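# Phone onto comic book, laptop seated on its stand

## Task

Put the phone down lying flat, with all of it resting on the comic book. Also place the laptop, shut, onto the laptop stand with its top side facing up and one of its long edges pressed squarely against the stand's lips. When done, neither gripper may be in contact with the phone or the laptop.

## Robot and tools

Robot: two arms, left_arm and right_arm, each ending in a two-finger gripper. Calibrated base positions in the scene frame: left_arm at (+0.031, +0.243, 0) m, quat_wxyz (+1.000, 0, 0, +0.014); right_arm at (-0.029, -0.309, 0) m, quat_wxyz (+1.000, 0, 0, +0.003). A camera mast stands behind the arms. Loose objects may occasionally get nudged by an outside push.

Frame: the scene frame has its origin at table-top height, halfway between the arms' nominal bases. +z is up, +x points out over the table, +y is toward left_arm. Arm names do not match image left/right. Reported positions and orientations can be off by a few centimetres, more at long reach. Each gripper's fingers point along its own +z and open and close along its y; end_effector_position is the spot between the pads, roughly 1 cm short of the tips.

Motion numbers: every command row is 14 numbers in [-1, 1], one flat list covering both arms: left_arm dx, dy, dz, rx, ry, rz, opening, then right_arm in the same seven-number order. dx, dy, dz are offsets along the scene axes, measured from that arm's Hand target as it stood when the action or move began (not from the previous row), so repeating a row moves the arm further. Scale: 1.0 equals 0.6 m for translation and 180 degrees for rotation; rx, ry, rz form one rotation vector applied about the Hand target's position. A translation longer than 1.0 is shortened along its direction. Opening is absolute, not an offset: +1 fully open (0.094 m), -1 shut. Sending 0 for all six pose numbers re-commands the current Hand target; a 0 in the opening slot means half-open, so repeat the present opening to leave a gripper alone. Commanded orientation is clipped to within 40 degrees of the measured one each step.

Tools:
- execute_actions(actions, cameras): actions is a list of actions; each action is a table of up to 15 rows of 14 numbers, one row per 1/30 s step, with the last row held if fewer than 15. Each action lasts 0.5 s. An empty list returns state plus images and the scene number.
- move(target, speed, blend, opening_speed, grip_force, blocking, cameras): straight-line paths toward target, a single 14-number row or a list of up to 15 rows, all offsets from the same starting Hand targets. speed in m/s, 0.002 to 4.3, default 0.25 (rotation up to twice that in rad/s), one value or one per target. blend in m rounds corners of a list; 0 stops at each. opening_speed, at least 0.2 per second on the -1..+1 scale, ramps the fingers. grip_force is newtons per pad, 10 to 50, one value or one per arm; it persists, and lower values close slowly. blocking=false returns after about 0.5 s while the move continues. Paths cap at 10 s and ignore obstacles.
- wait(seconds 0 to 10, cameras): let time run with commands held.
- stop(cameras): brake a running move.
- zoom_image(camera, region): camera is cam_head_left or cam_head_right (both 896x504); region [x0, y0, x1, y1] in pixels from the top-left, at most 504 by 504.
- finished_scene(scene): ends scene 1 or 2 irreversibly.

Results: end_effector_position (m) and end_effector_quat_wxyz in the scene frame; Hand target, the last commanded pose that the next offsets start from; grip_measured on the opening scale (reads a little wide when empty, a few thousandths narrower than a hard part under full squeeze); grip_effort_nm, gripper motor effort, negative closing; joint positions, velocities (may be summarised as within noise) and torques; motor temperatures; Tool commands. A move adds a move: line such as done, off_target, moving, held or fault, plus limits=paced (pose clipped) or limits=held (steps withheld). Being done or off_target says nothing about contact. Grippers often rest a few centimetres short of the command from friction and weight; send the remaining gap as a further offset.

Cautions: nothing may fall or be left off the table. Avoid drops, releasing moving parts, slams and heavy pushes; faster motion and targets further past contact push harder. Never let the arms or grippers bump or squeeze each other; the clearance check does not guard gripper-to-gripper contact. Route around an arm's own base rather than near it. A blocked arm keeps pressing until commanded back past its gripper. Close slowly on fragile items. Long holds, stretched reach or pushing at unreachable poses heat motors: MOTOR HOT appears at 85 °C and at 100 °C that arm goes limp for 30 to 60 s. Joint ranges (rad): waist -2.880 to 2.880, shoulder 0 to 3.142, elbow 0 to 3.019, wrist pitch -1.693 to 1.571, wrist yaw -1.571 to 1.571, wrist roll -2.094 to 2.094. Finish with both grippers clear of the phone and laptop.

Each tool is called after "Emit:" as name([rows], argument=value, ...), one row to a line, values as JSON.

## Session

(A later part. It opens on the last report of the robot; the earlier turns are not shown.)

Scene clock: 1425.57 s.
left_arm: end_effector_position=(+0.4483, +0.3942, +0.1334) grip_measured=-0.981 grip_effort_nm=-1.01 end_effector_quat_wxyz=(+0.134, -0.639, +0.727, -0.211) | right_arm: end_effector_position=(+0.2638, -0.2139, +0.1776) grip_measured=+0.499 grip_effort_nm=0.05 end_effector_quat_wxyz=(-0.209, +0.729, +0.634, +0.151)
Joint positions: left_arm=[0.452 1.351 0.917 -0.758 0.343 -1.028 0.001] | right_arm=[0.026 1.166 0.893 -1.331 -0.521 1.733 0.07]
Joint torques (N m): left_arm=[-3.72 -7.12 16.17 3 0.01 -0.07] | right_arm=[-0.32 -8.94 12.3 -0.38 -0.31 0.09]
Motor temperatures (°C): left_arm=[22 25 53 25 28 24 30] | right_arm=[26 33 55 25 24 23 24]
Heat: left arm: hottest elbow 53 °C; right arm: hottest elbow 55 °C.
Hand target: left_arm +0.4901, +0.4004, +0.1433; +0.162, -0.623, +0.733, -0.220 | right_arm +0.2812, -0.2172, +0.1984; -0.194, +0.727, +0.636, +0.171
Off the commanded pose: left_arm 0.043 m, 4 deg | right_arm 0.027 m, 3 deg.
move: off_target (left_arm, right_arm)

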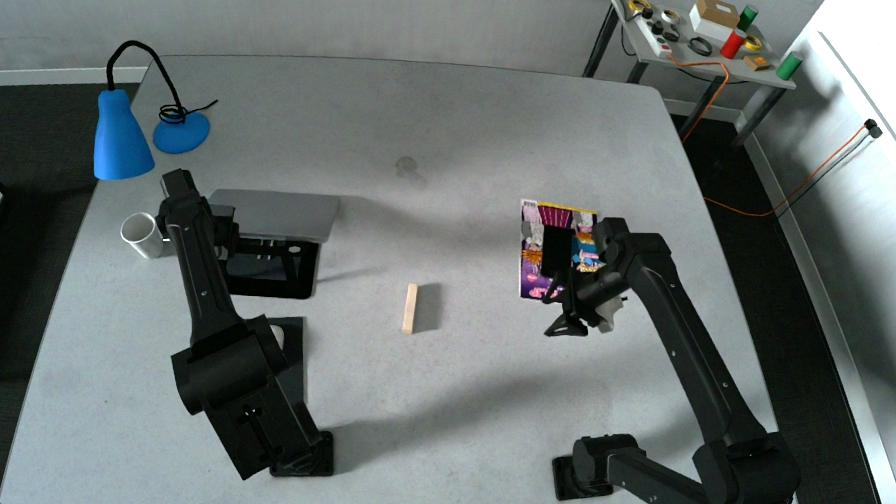

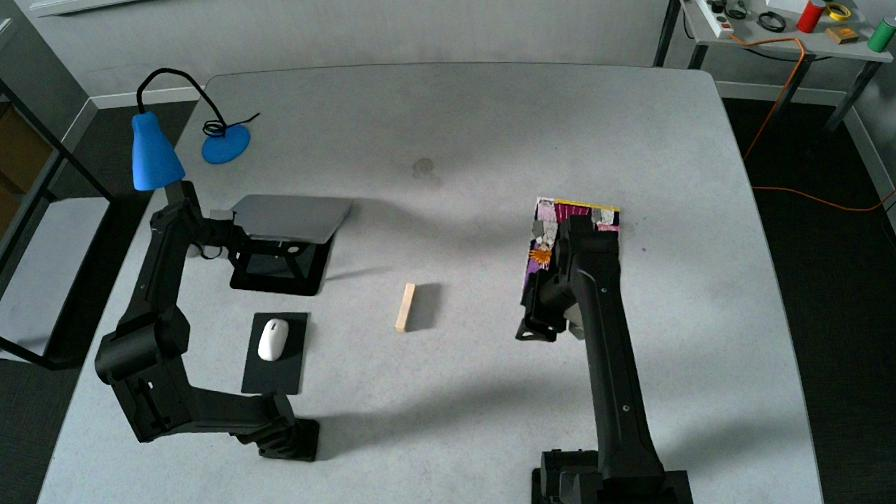

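Emit:
zoom_image(camera="cam_head_left", region=[210, 178, 350, 208])

Emit:
zoom_image(camera="cam_head_right", region=[290, 185, 370, 265])

Emit:
zoom_image(camera="cam_head_left", region=[270, 185, 350, 265])

Scaled by 3.600.

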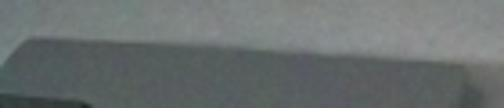

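Scaled by 6.300.

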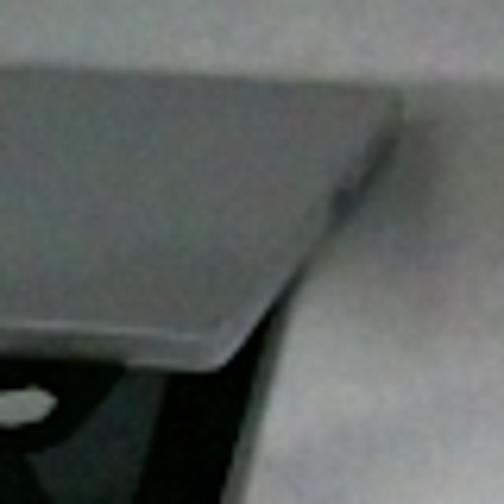

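Scaled by 6.300.

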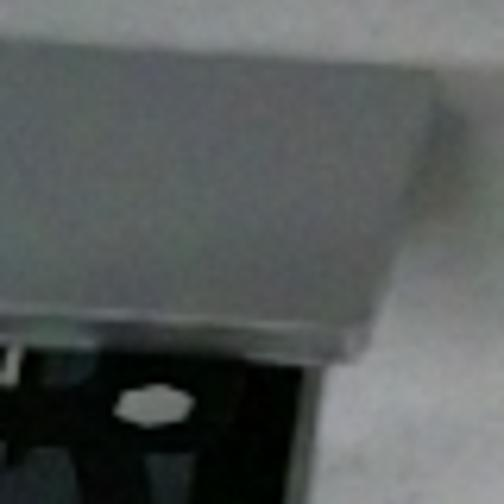

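Emit:
move([
  [-0.11, 0.0, 0.035, 0, 0, 0, -1, 0, 0, 0, 0, 0, 0, 0.5],
  [-0.11, -0.14, 0.035, 0, 0, 0, -1, 0, 0, 0, 0, 0, 0, 0.5],
], blend=[0.01, 0], speed=0.12, cameras=["all"])

Emit:
zoom_image(camera="cam_head_left", region=[190, 180, 350, 310])

Emit:
zoom_image(camera="cam_head_right", region=[210, 185, 360, 305])

Scene clock: 1480.03 s.
left_arm: end_effector_position=(+0.4234, +0.3204, +0.1604) grip_measured=-0.981 grip_effort_nm=-1.00 end_effector_quat_wxyz=(+0.153, -0.626, +0.733, -0.215) | right_arm: end_effector_position=(+0.2638, -0.2139, +0.1776) grip_measured=+0.499 grip_effort_nm=0.05 end_effector_quat_wxyz=(-0.209, +0.729, +0.634, +0.151)
Joint positions: left_arm=[0.286 1.15 0.81 -0.766 0.275 -1.164 0.001] | right_arm=[0.026 1.166 0.893 -1.331 -0.521 1.733 0.07]
Joint torques (N m): left_arm=[-2.26 -10.17 9.5 1.74 -0.07 -0.04] | right_arm=[-0.38 -8.94 12.3 -0.32 -0.31 0.1]
Motor temperatures (°C): left_arm=[22 25 51 25 27 24 30] | right_arm=[26 33 56 25 24 23 24]
Heat: left arm: hottest elbow 51 °C; right arm: hottest elbow 56 °C.
Hand target: left_arm +0.4242, +0.3163, +0.1643; +0.162, -0.623, +0.733, -0.220 | right_arm +0.2812, -0.2172, +0.1984; -0.194, +0.727, +0.636, +0.171
Off the commanded pose: left_arm 0.006 m, 1 deg | right_arm 0.027 m, 3 deg.
move: off_target (right_arm)

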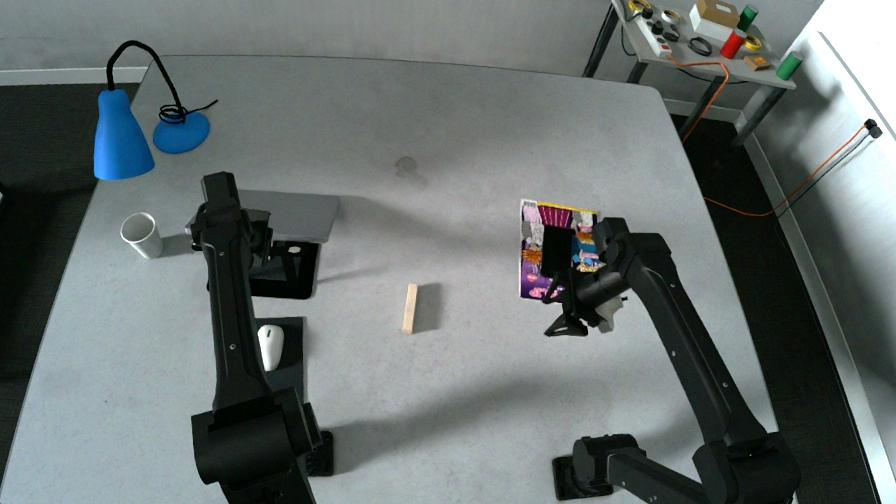

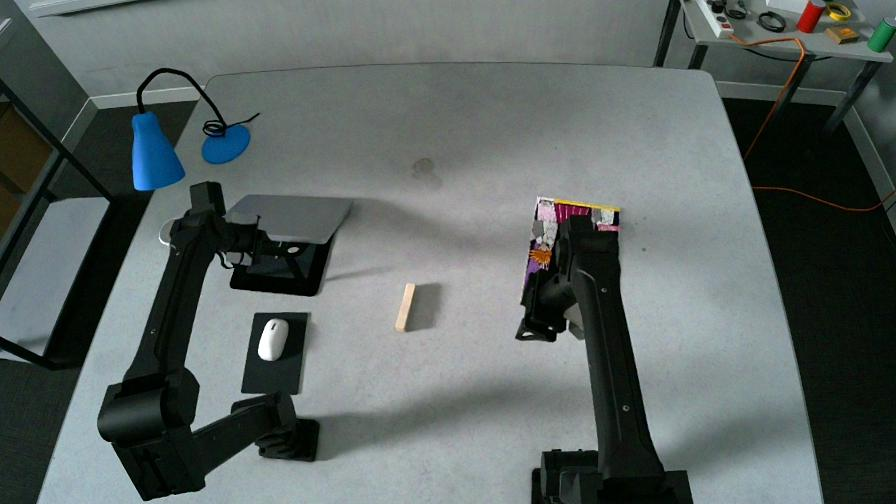

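Scaled by 3.150.

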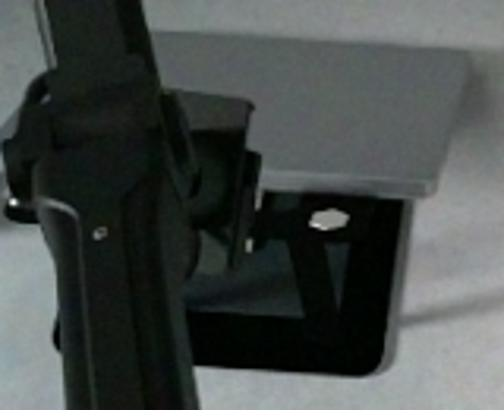

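Scaled by 3.360.

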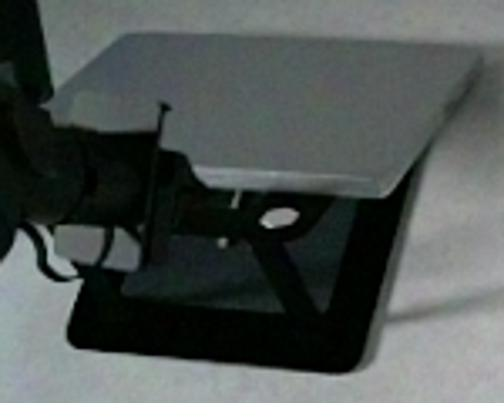

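Emit:
move(target=[0.067, 0.008, -0.02, 0, 0, 0, -1, 0, 0, 0, 0, 0, 0, 0.5], speed=0.06, cameras=["all"])

Emit:
zoom_image(camera="cam_head_right", region=[210, 185, 360, 305])

Emit:
zoom_image(camera="cam_head_left", region=[190, 180, 350, 310])

Scene clock: 1488.07 s.
left_arm: end_effector_position=(+0.4391, +0.3196, +0.1301) grip_measured=-0.981 grip_effort_nm=-1.00 end_effector_quat_wxyz=(+0.137, -0.632, +0.734, -0.208) | right_arm: end_effector_position=(+0.2638, -0.2139, +0.1776) grip_measured=+0.499 grip_effort_nm=0.05 end_effector_quat_wxyz=(-0.209, +0.729, +0.634, +0.151)
Joint positions: left_arm=[0.269 1.246 0.81 -0.702 0.265 -1.183 0.001] | right_arm=[0.026 1.166 0.893 -1.331 -0.521 1.733 0.07]
Joint torques (N m): left_arm=[-3.14 -8.59 15.06 1.76 -0.07 -0.07] | right_arm=[-0.44 -8.94 12.31 -0.32 -0.31 0.09]
Motor temperatures (°C): left_arm=[22 26 50 25 27 24 30] | right_arm=[26 33 56 25 24 23 24]
Heat: left arm: hottest elbow 50 °C; right arm: hottest elbow 56 °C.
Hand target: left_arm +0.4644, +0.3213, +0.1524; +0.162, -0.623, +0.733, -0.220 | right_arm +0.2812, -0.2172, +0.1984; -0.194, +0.727, +0.636, +0.171
Off the commanded pose: left_arm 0.034 m, 3 deg | right_arm 0.027 m, 3 deg.
move: off_target (left_arm, right_arm)

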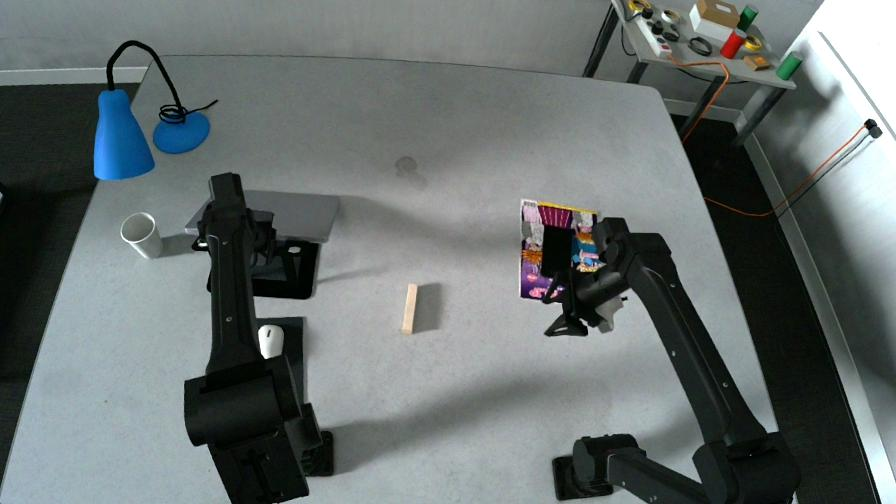

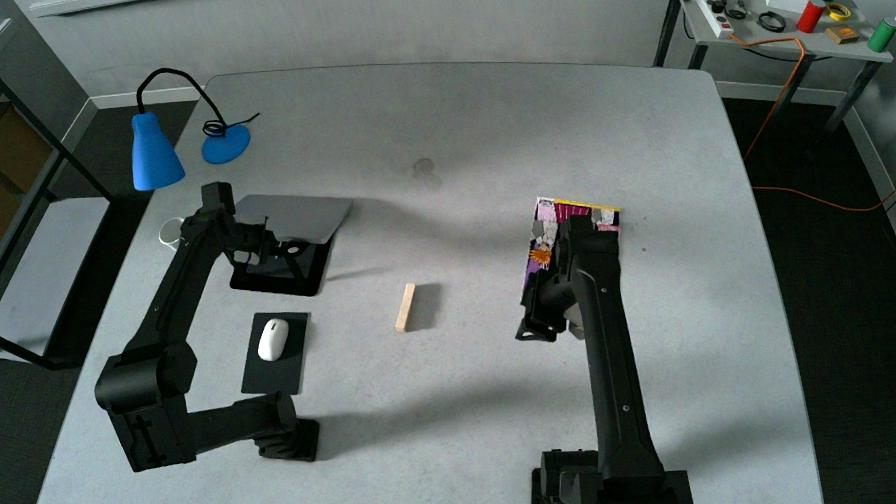

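Scaled by 3.360.

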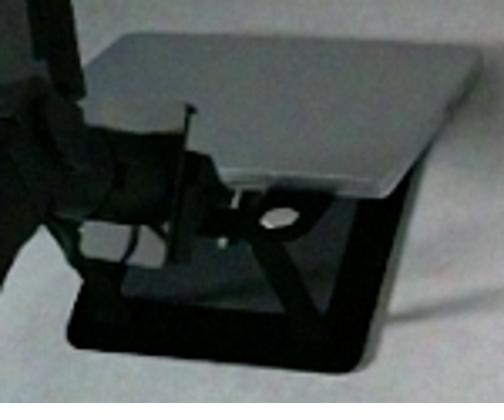

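Scaled by 3.150.

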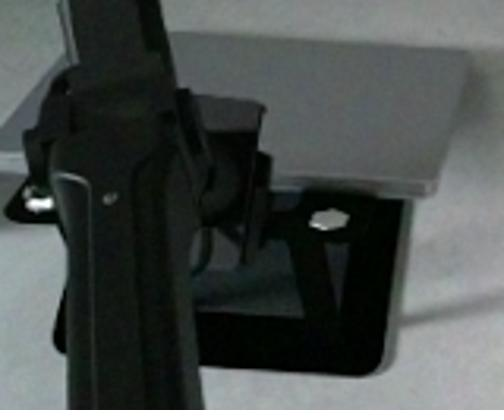

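Emit:
move(target=[0.04, 0.0, 0.0, 0, 0, 0, -1, 0, 0, 0, 0, 0, 0, 0.5], speed=0.05, cameras=["all"])

Emit:
zoom_image(camera="cam_head_right", region=[210, 185, 360, 305])

Emit:
zoom_image(camera="cam_head_left", region=[180, 180, 340, 310])

Scene clock: 1498.43 s.
left_arm: end_effector_position=(+0.4441, +0.3178, +0.1194) grip_measured=-0.981 grip_effort_nm=-1.01 end_effector_quat_wxyz=(+0.124, -0.640, +0.731, -0.201) | right_arm: end_effector_position=(+0.2638, -0.2139, +0.1776) grip_measured=+0.499 grip_effort_nm=0.05 end_effector_quat_wxyz=(-0.209, +0.729, +0.634, +0.151)
Joint positions: left_arm=[0.257 1.285 0.821 -0.699 0.256 -1.206 0.001] | right_arm=[0.026 1.166 0.893 -1.331 -0.521 1.733 0.07]
Joint torques (N m): left_arm=[-3.78 -8.88 18.32 1.84 0.01 0] | right_arm=[-0.38 -8.94 12.33 -0.31 -0.3 0.1]
Motor temperatures (°C): left_arm=[22 26 51 25 27 24 30] | right_arm=[26 33 56 25 24 23 24]
Heat: left arm: hottest elbow 51 °C; right arm: hottest elbow 56 °C.
Hand target: left_arm +0.4884, +0.3211, +0.1524; +0.162, -0.623, +0.733, -0.220 | right_arm +0.2812, -0.2172, +0.1984; -0.194, +0.727, +0.636, +0.171
Off the commanded pose: left_arm 0.055 m, 5 deg | right_arm 0.027 m, 3 deg.
move: off_target (left_arm, right_arm)

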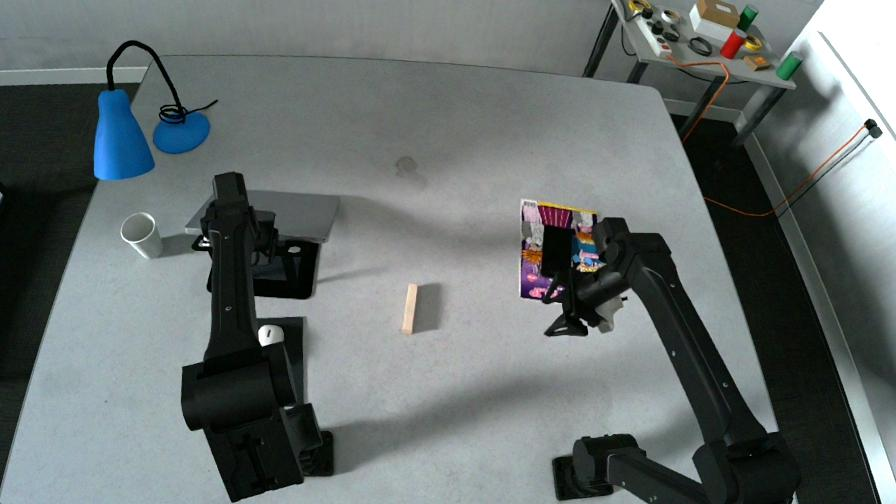

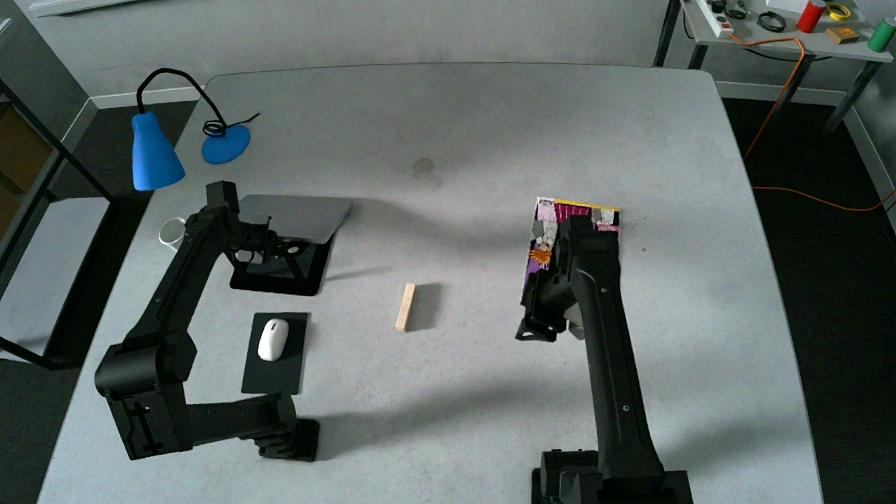

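Scaled by 3.360.

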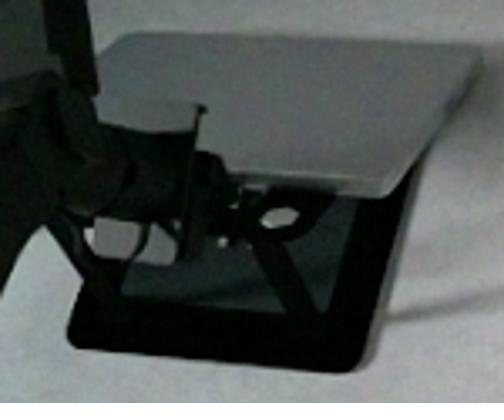

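Scaled by 3.150.

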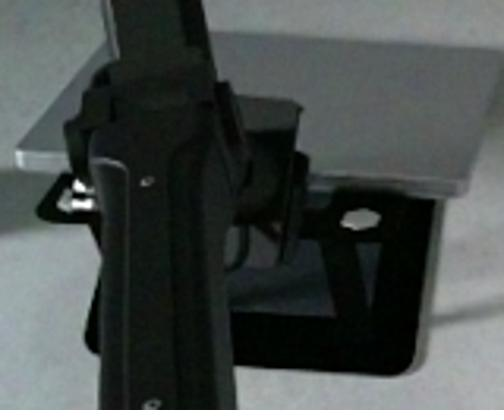

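Emit:
move([
  [-0.13, 0.0, 0.06, 0, 0, 0, -1, 0, 0, 0, 0, 0, 0, 0.5],
  [-0.27, 0.13, 0.13, 0, 0, 0, -1, 0, 0, 0, 0, 0, 0, 0.5],
], blend=[0.03, 0], speed=0.15, cameras=["all"])

Emit:
zoom_image(camera="cam_head_left", region=[180, 180, 340, 310])

Emit:
zoom_image(camera="cam_head_right", region=[205, 185, 365, 305])

Scene clock: 1508.97 s.
left_arm: end_effector_position=(+0.3165, +0.3853, +0.1990) grip_measured=-0.981 grip_effort_nm=-1.00 end_effector_quat_wxyz=(+0.129, -0.631, +0.733, -0.220) | right_arm: end_effector_position=(+0.2638, -0.2139, +0.1776) grip_measured=+0.499 grip_effort_nm=0.05 end_effector_quat_wxyz=(-0.209, +0.729, +0.634, +0.151)
Joint positions: left_arm=[0.667 0.984 0.821 -1.123 0.435 -0.789 0.001] | right_arm=[0.026 1.166 0.893 -1.331 -0.521 1.733 0.07]
Joint torques (N m): left_arm=[-0.56 -6.83 16.43 0.31 0.31 0.14] | right_arm=[-0.5 -8.88 12.33 -0.32 -0.31 0.09]
Motor temperatures (°C): left_arm=[22 26 52 24 27 24 30] | right_arm=[26 33 56 25 24 23 24]
Heat: left arm: hottest elbow 52 °C; right arm: hottest elbow 56 °C.
Hand target: left_arm +0.3264, +0.3992, +0.2303; +0.162, -0.623, +0.733, -0.220 | right_arm +0.2812, -0.2172, +0.1984; -0.194, +0.727, +0.636, +0.171
Off the commanded pose: left_arm 0.036 m, 4 deg | right_arm 0.027 m, 3 deg.
move: off_target (left_arm, right_arm)

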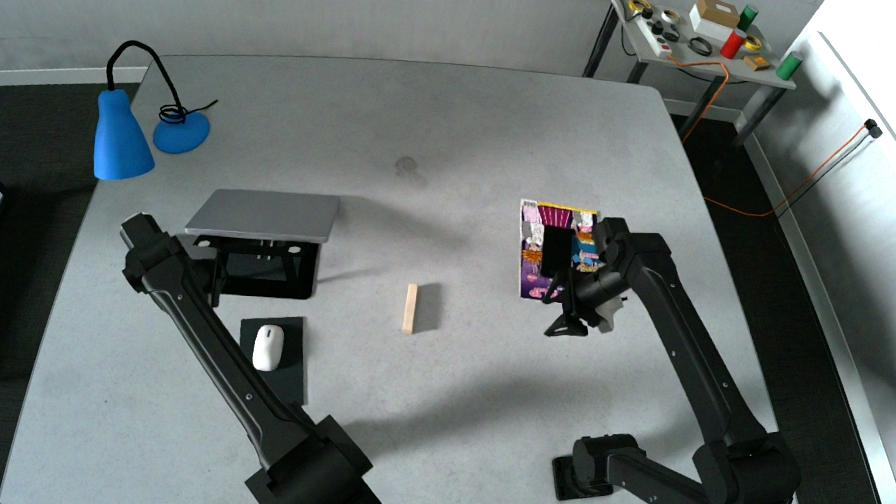

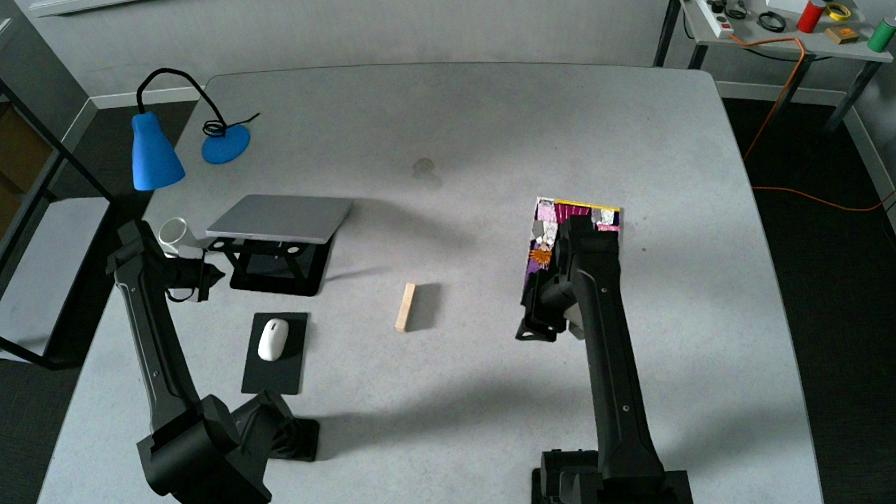

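Scaled by 3.150.

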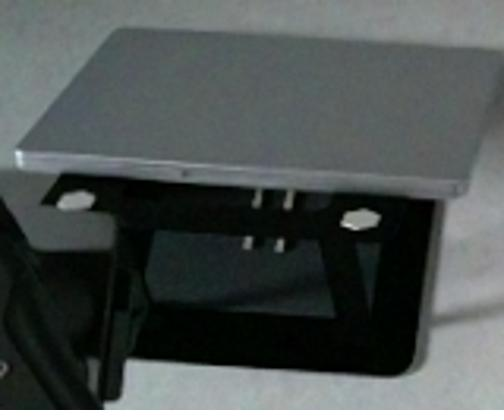

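Scaled by 3.150.

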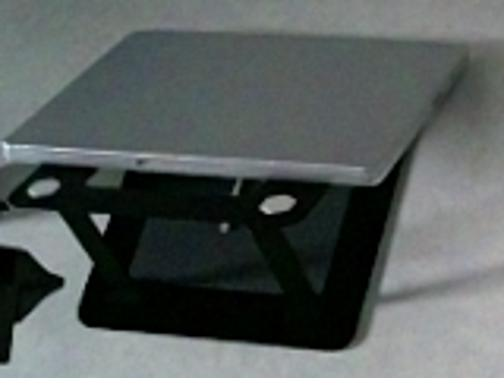

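Emit:
move([
  [0.173, -0.107, -0.06, 0, 0, 0, -1, 0, 0, 0, 0, 0, 0, 0.5],
  [0.24, -0.107, -0.09, 0, 0, 0, -1, 0, 0, 0, 0, 0, 0, 0.5],
], blend=[0.02, 0], speed=[0.15, 0.06], cameras=["all"])

Emit:
zoom_image(camera="cam_head_left", region=[180, 180, 340, 310])

Emit:
zoom_image(camera="cam_head_right", region=[205, 185, 365, 305])

Scene clock: 1569.87 s.
left_arm: end_effector_position=(+0.4390, +0.3305, +0.1461) grip_measured=-0.981 grip_effort_nm=-1.00 end_effector_quat_wxyz=(+0.129, -0.634, +0.734, -0.206) | right_arm: end_effector_position=(+0.2638, -0.2139, +0.1776) grip_measured=+0.499 grip_effort_nm=0.05 end_effector_quat_wxyz=(-0.209, +0.729, +0.634, +0.151)
Joint positions: left_arm=[0.3 1.245 0.86 -0.777 0.281 -1.154 0.001] | right_arm=[0.026 1.166 0.893 -1.331 -0.521 1.733 0.07]
Joint torques (N m): left_arm=[-2.84 -8.94 16.75 1.58 -0.01 -0.07] | right_arm=[-0.38 -8.82 12.33 -0.34 -0.3 0.09]
Motor temperatures (°C): left_arm=[22 25 54 24 27 24 30] | right_arm=[26 33 56 25 24 23 24]
Heat: left arm: hottest elbow 54 °C; right arm: hottest elbow 56 °C.
Hand target: left_arm +0.4704, +0.3349, +0.1764; +0.162, -0.623, +0.733, -0.220 | right_arm +0.2812, -0.2172, +0.1984; -0.194, +0.727, +0.636, +0.171
Off the commanded pose: left_arm 0.044 m, 4 deg | right_arm 0.027 m, 3 deg.
move: off_target (left_arm, right_arm)

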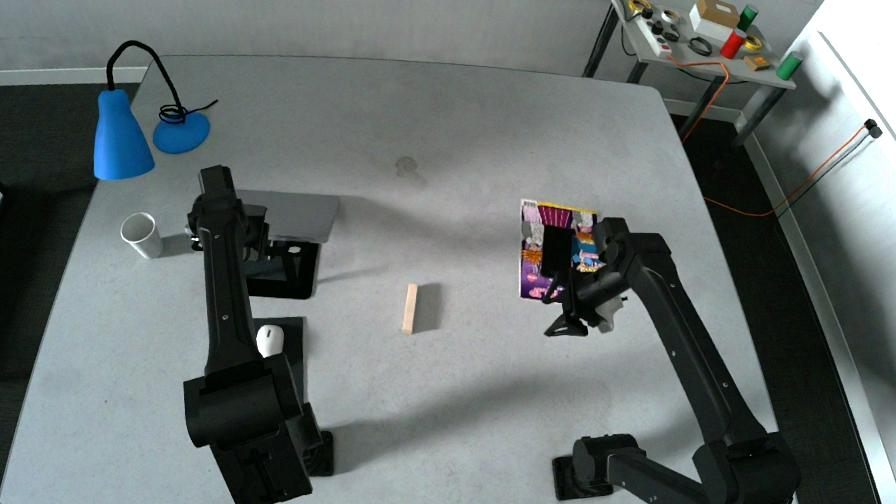

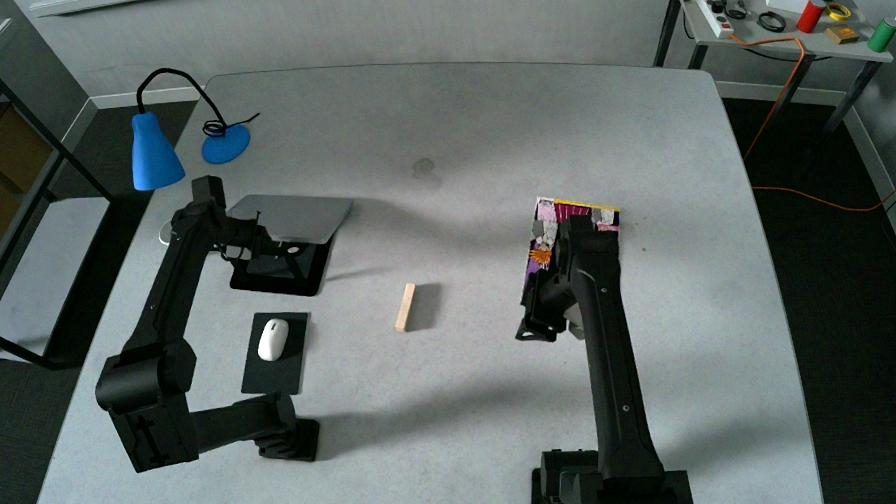

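Scaled by 3.150.

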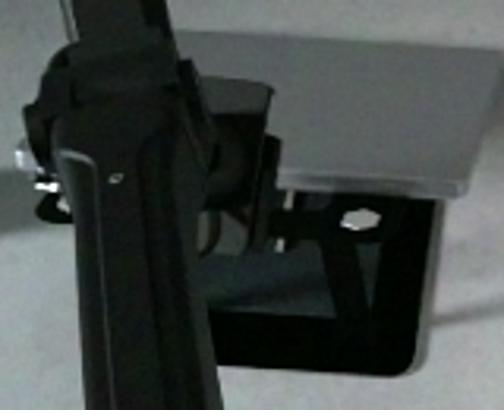

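Scaled by 3.150.

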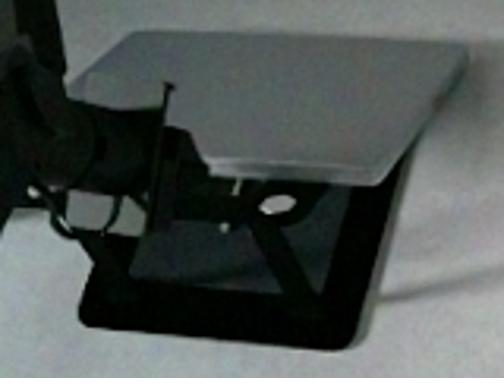

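Emit:
move(target=[0.028, 0.0, 0.0, 0, 0, 0, -1, 0, 0, 0, 0, 0, 0, 0.5], speed=0.05, cameras=["all"])

Emit:
zoom_image(camera="cam_head_left", region=[180, 180, 340, 310])

Emit:
zoom_image(camera="cam_head_right", region=[205, 185, 365, 305])

Scene clock: 1573.03 s.
left_arm: end_effector_position=(+0.4560, +0.3314, +0.1471) grip_measured=-0.981 grip_effort_nm=-1.00 end_effector_quat_wxyz=(+0.130, -0.634, +0.734, -0.206) | right_arm: end_effector_position=(+0.2638, -0.2139, +0.1776) grip_measured=+0.499 grip_effort_nm=0.05 end_effector_quat_wxyz=(-0.209, +0.729, +0.634, +0.151)
Joint positions: left_arm=[0.286 1.288 0.899 -0.768 0.274 -1.167 0.001] | right_arm=[0.026 1.166 0.893 -1.331 -0.521 1.733 0.07]
Joint torques (N m): left_arm=[-3.02 -9.99 16.83 1.54 -0.05 -0.05] | right_arm=[-0.32 -8.94 12.33 -0.34 -0.31 0.09]
Motor temperatures (°C): left_arm=[22 25 54 24 27 24 31] | right_arm=[26 33 56 25 24 23 24]
Heat: left arm: hottest elbow 54 °C; right arm: hottest elbow 56 °C.
Hand target: left_arm +0.4872, +0.3350, +0.1764; +0.162, -0.623, +0.733, -0.220 | right_arm +0.2812, -0.2172, +0.1984; -0.194, +0.727, +0.636, +0.171
Off the commanded pose: left_arm 0.043 m, 4 deg | right_arm 0.027 m, 3 deg.
move: off_target (left_arm, right_arm)

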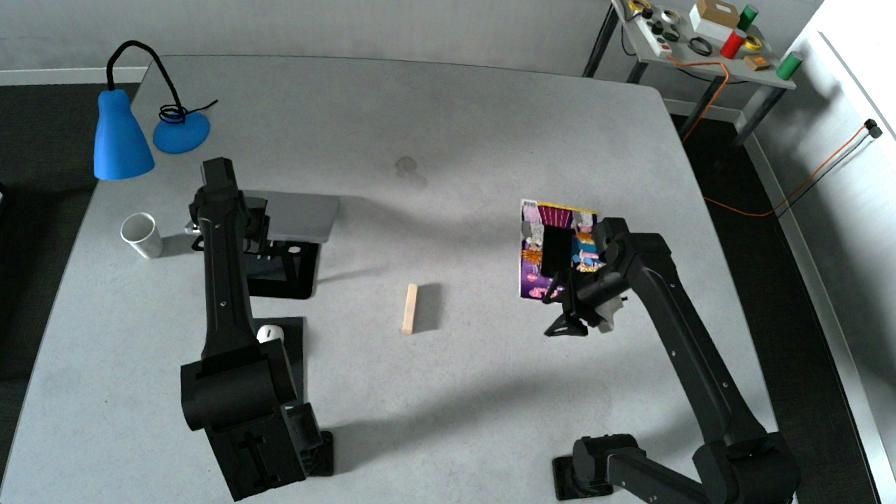

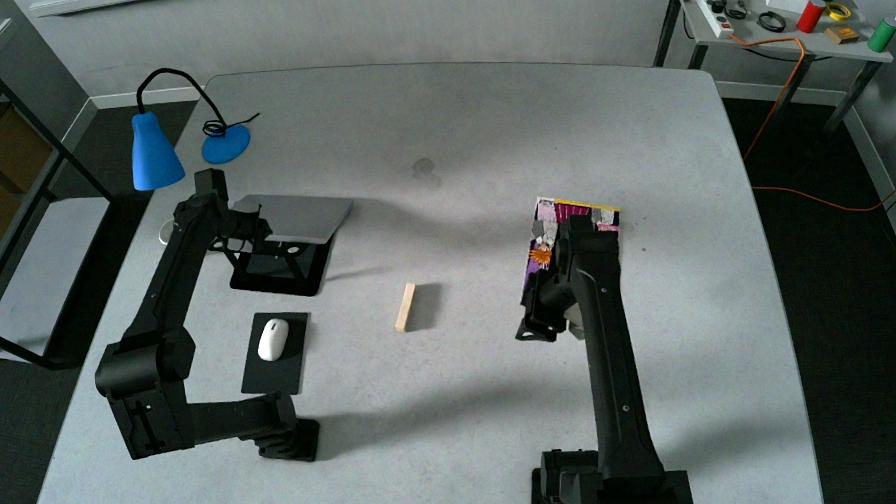

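Scaled by 3.150.

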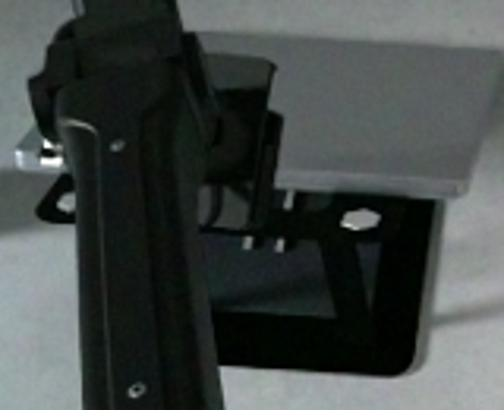

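Scaled by 3.150.

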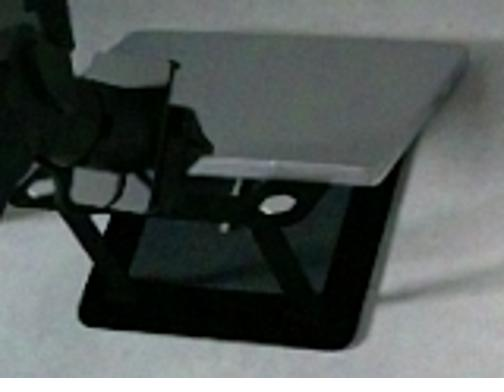

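Emit:
move([
  [-0.087, -0.022, -0.005, 0, 0, 0, -1, 0, 0, 0, 0, 0, 0, 0.5],
  [-0.075, -0.022, -0.03, 0, 0, 0, -1, 0, 0, 0, 0, 0, 0, 0.5],
  [-0.01, -0.022, -0.032, 0, 0, 0, -1, 0, 0, 0, 0, 0, 0, 0.5],
], blend=[0.005, 0.005, 0], speed=[0.1, 0.06, 0.06], cameras=["all"])

Emit:
zoom_image(camera="cam_head_left", region=[180, 180, 340, 310])

Emit:
zoom_image(camera="cam_head_right", region=[205, 185, 365, 305])

Scene clock: 1610.17 s.
left_arm: end_effector_position=(+0.4492, +0.3217, +0.1411) grip_measured=-0.981 grip_effort_nm=-1.00 end_effector_quat_wxyz=(+0.143, -0.633, +0.731, -0.210) | right_arm: end_effector_position=(+0.2638, -0.2139, +0.1776) grip_measured=+0.499 grip_effort_nm=0.05 end_effector_quat_wxyz=(-0.209, +0.729, +0.634, +0.151)
Joint positions: left_arm=[0.264 1.254 0.845 -0.715 0.26 -1.194 0.001] | right_arm=[0.026 1.166 0.893 -1.331 -0.521 1.733 0.07]
Joint torques (N m): left_arm=[-2.73 -7.77 16.2 1.91 -0.08 -0.03] | right_arm=[-0.32 -8.88 12.29 -0.32 -0.3 0.1]
Motor temperatures (°C): left_arm=[22 26 57 24 27 24 31] | right_arm=[26 33 56 25 24 23 24]
Heat: left arm: hottest elbow 57 °C; right arm: hottest elbow 56 °C.
Hand target: left_arm +0.4812, +0.3218, +0.1572; +0.162, -0.623, +0.733, -0.220 | right_arm +0.2812, -0.2172, +0.1984; -0.194, +0.727, +0.636, +0.171
Off the commanded pose: left_arm 0.036 m, 3 deg | right_arm 0.027 m, 3 deg.
move: off_target (left_arm, right_arm)

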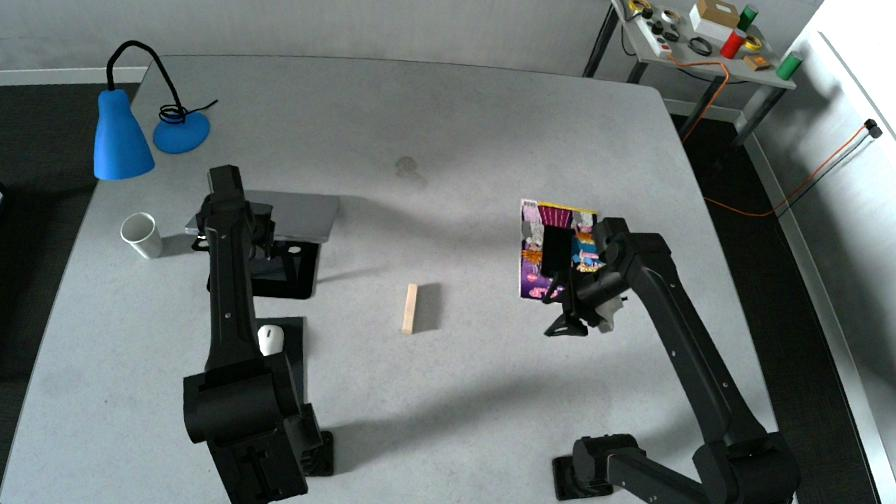

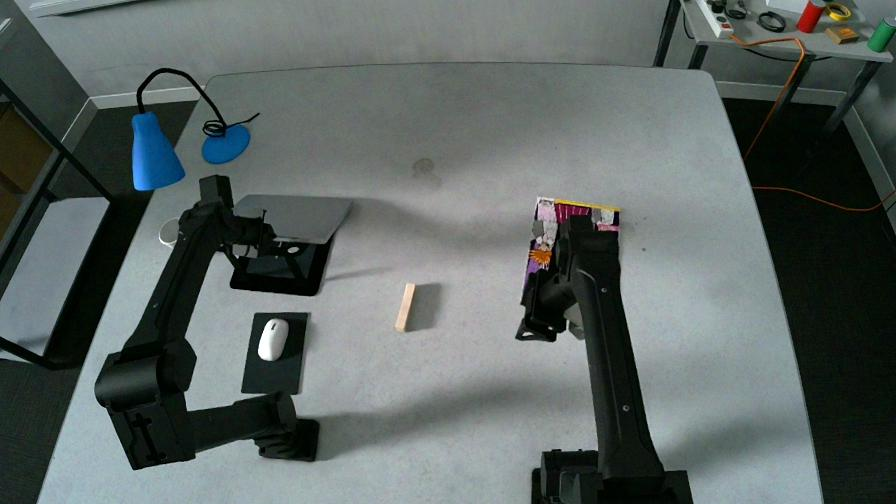

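Scaled by 3.150.

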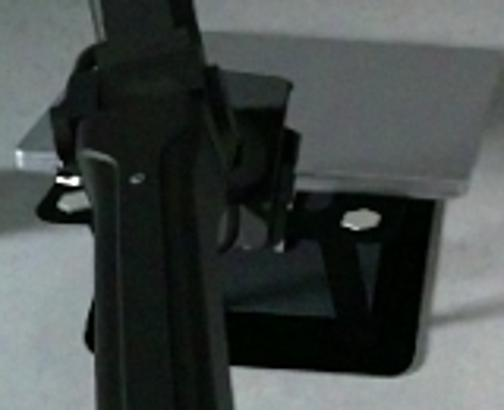

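Scaled by 3.150.

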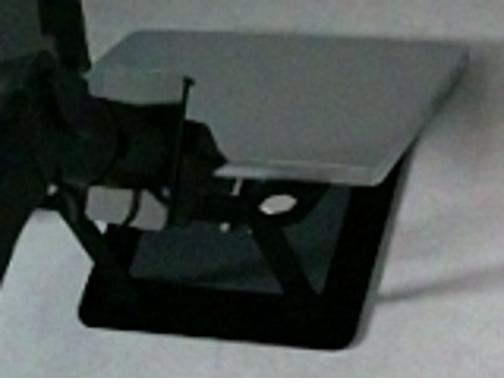

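Emit:
move(target=[0.03, 0.0, -0.008, 0, 0, 0, -1, 0, 0, 0, 0, 0, 0, 0.5], speed=0.05, cameras=["all"])

Emit:
zoom_image(camera="cam_head_left", region=[180, 180, 340, 310])

Emit:
zoom_image(camera="cam_head_right", region=[205, 185, 365, 305])

Scene clock: 1614.60 s.
left_arm: end_effector_position=(+0.4598, +0.3212, +0.1407) grip_measured=-0.981 grip_effort_nm=-1.00 end_effector_quat_wxyz=(+0.140, -0.635, +0.730, -0.209) | right_arm: end_effector_position=(+0.2638, -0.2139, +0.1776) grip_measured=+0.499 grip_effort_nm=0.05 end_effector_quat_wxyz=(-0.209, +0.729, +0.634, +0.151)
Joint positions: left_arm=[0.254 1.285 0.872 -0.715 0.256 -1.207 0.001] | right_arm=[0.026 1.166 0.893 -1.331 -0.521 1.733 0.07]
Joint torques (N m): left_arm=[-3.6 -6.53 16.44 2.44 -0.1 -0.04] | right_arm=[-0.32 -8.82 12.31 -0.34 -0.31 0.1]
Motor temperatures (°C): left_arm=[22 26 56 24 27 24 31] | right_arm=[26 33 56 25 24 23 24]
Heat: left arm: hottest elbow 56 °C; right arm: hottest elbow 56 °C.
Hand target: left_arm +0.4991, +0.3218, +0.1523; +0.162, -0.623, +0.733, -0.220 | right_arm +0.2812, -0.2172, +0.1984; -0.194, +0.727, +0.636, +0.171
Off the commanded pose: left_arm 0.041 m, 3 deg | right_arm 0.027 m, 3 deg.
move: off_target (left_arm, right_arm)

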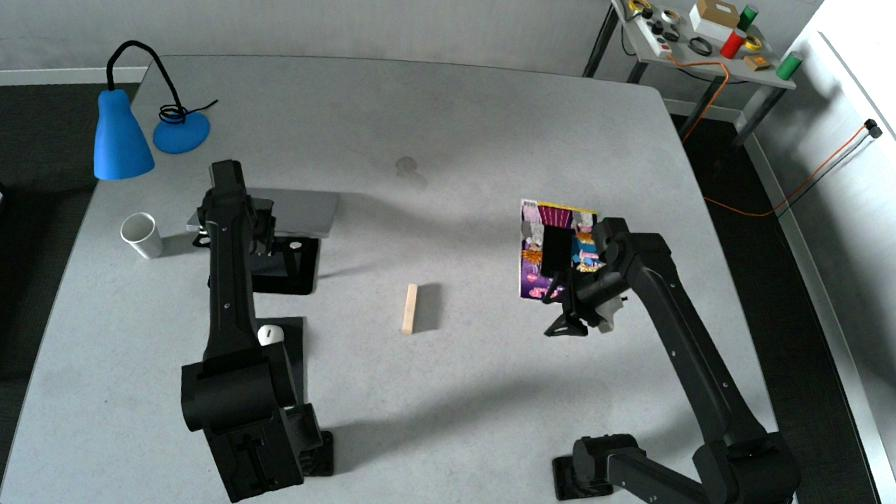

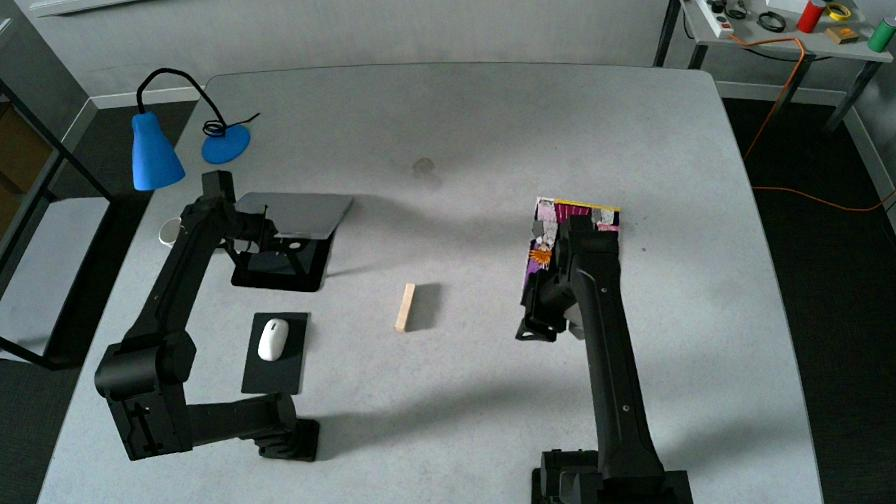

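Scaled by 3.150.

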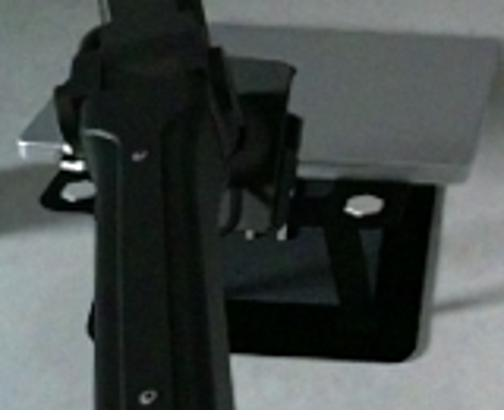

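Scaled by 3.150.

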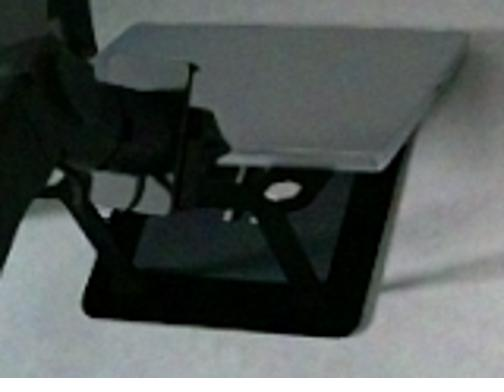

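Emit:
move([
  [-0.12, 0.0, 0.05, 0, 0, 0, -1, 0, 0, 0, 0, 0, 0, 0.5],
  [-0.3, 0.13, 0.13, 0, 0, 0, -1, 0, 0, 0, 0, 0, 0, 0.5],
], blend=[0.03, 0], speed=[0.1, 0.2], cameras=["all"])

Emit:
zoom_image(camera="cam_head_left", region=[180, 175, 340, 305])

Emit:
zoom_image(camera="cam_head_right", region=[205, 180, 365, 300])

Emit:
zoom_image(camera="cam_head_left", region=[500, 190, 620, 310])

Scene clock: 1622.50 s.
left_arm: end_effector_position=(+0.3162, +0.3915, +0.2137) grip_measured=-0.981 grip_effort_nm=-1.00 end_effector_quat_wxyz=(+0.145, -0.626, +0.734, -0.221) | right_arm: end_effector_position=(+0.2638, -0.2139, +0.1776) grip_measured=+0.499 grip_effort_nm=0.05 end_effector_quat_wxyz=(-0.209, +0.729, +0.634, +0.151)
Joint positions: left_arm=[0.687 0.969 0.845 -1.137 0.443 -0.768 0.001] | right_arm=[0.026 1.166 0.893 -1.331 -0.521 1.733 0.07]
Joint torques (N m): left_arm=[-0.67 -7.06 13.71 0.5 0.36 0.17] | right_arm=[-0.44 -8.94 12.3 -0.32 -0.3 0.1]
Motor temperatures (°C): left_arm=[22 26 54 24 27 24 31] | right_arm=[26 33 56 25 24 23 24]
Heat: left arm: hottest elbow 54 °C; right arm: hottest elbow 56 °C.
Hand target: left_arm +0.3192, +0.3997, +0.2303; +0.162, -0.623, +0.733, -0.220 | right_arm +0.2812, -0.2172, +0.1984; -0.194, +0.727, +0.636, +0.171
Off the commanded pose: left_arm 0.019 m, 2 deg | right_arm 0.027 m, 3 deg.
move: off_target (left_arm, right_arm)

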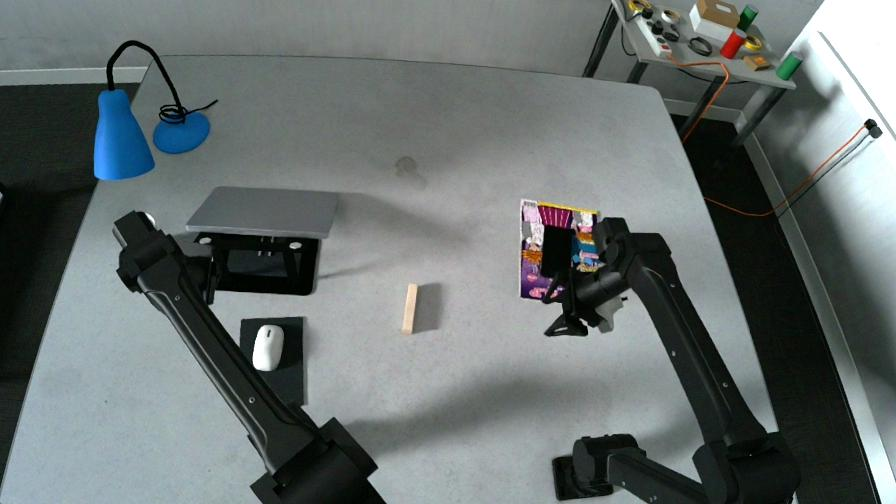

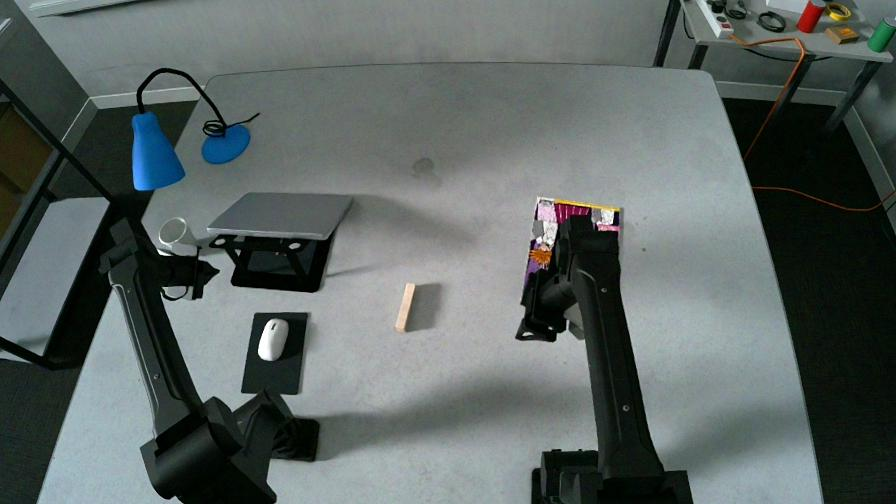

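Scaled by 3.150.

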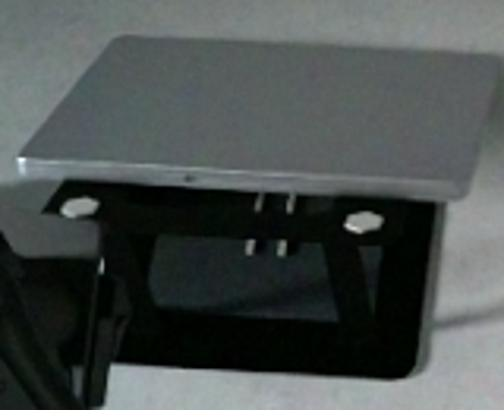

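Scaled by 3.150.

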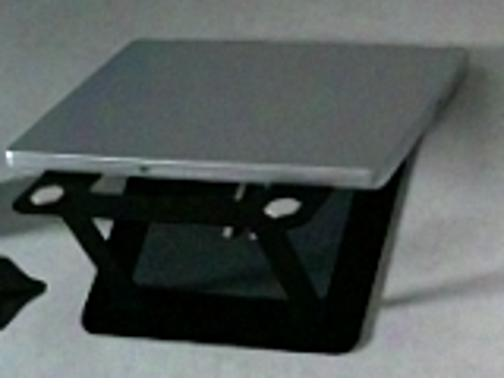

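Scaled by 4.200.

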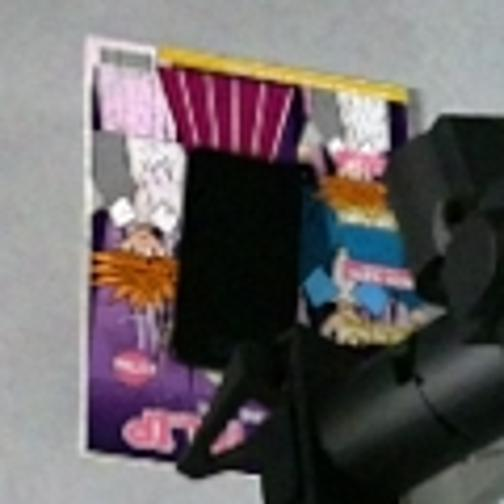

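Emit:
finished_scene(scene=2)

The scene is finished: the task was done.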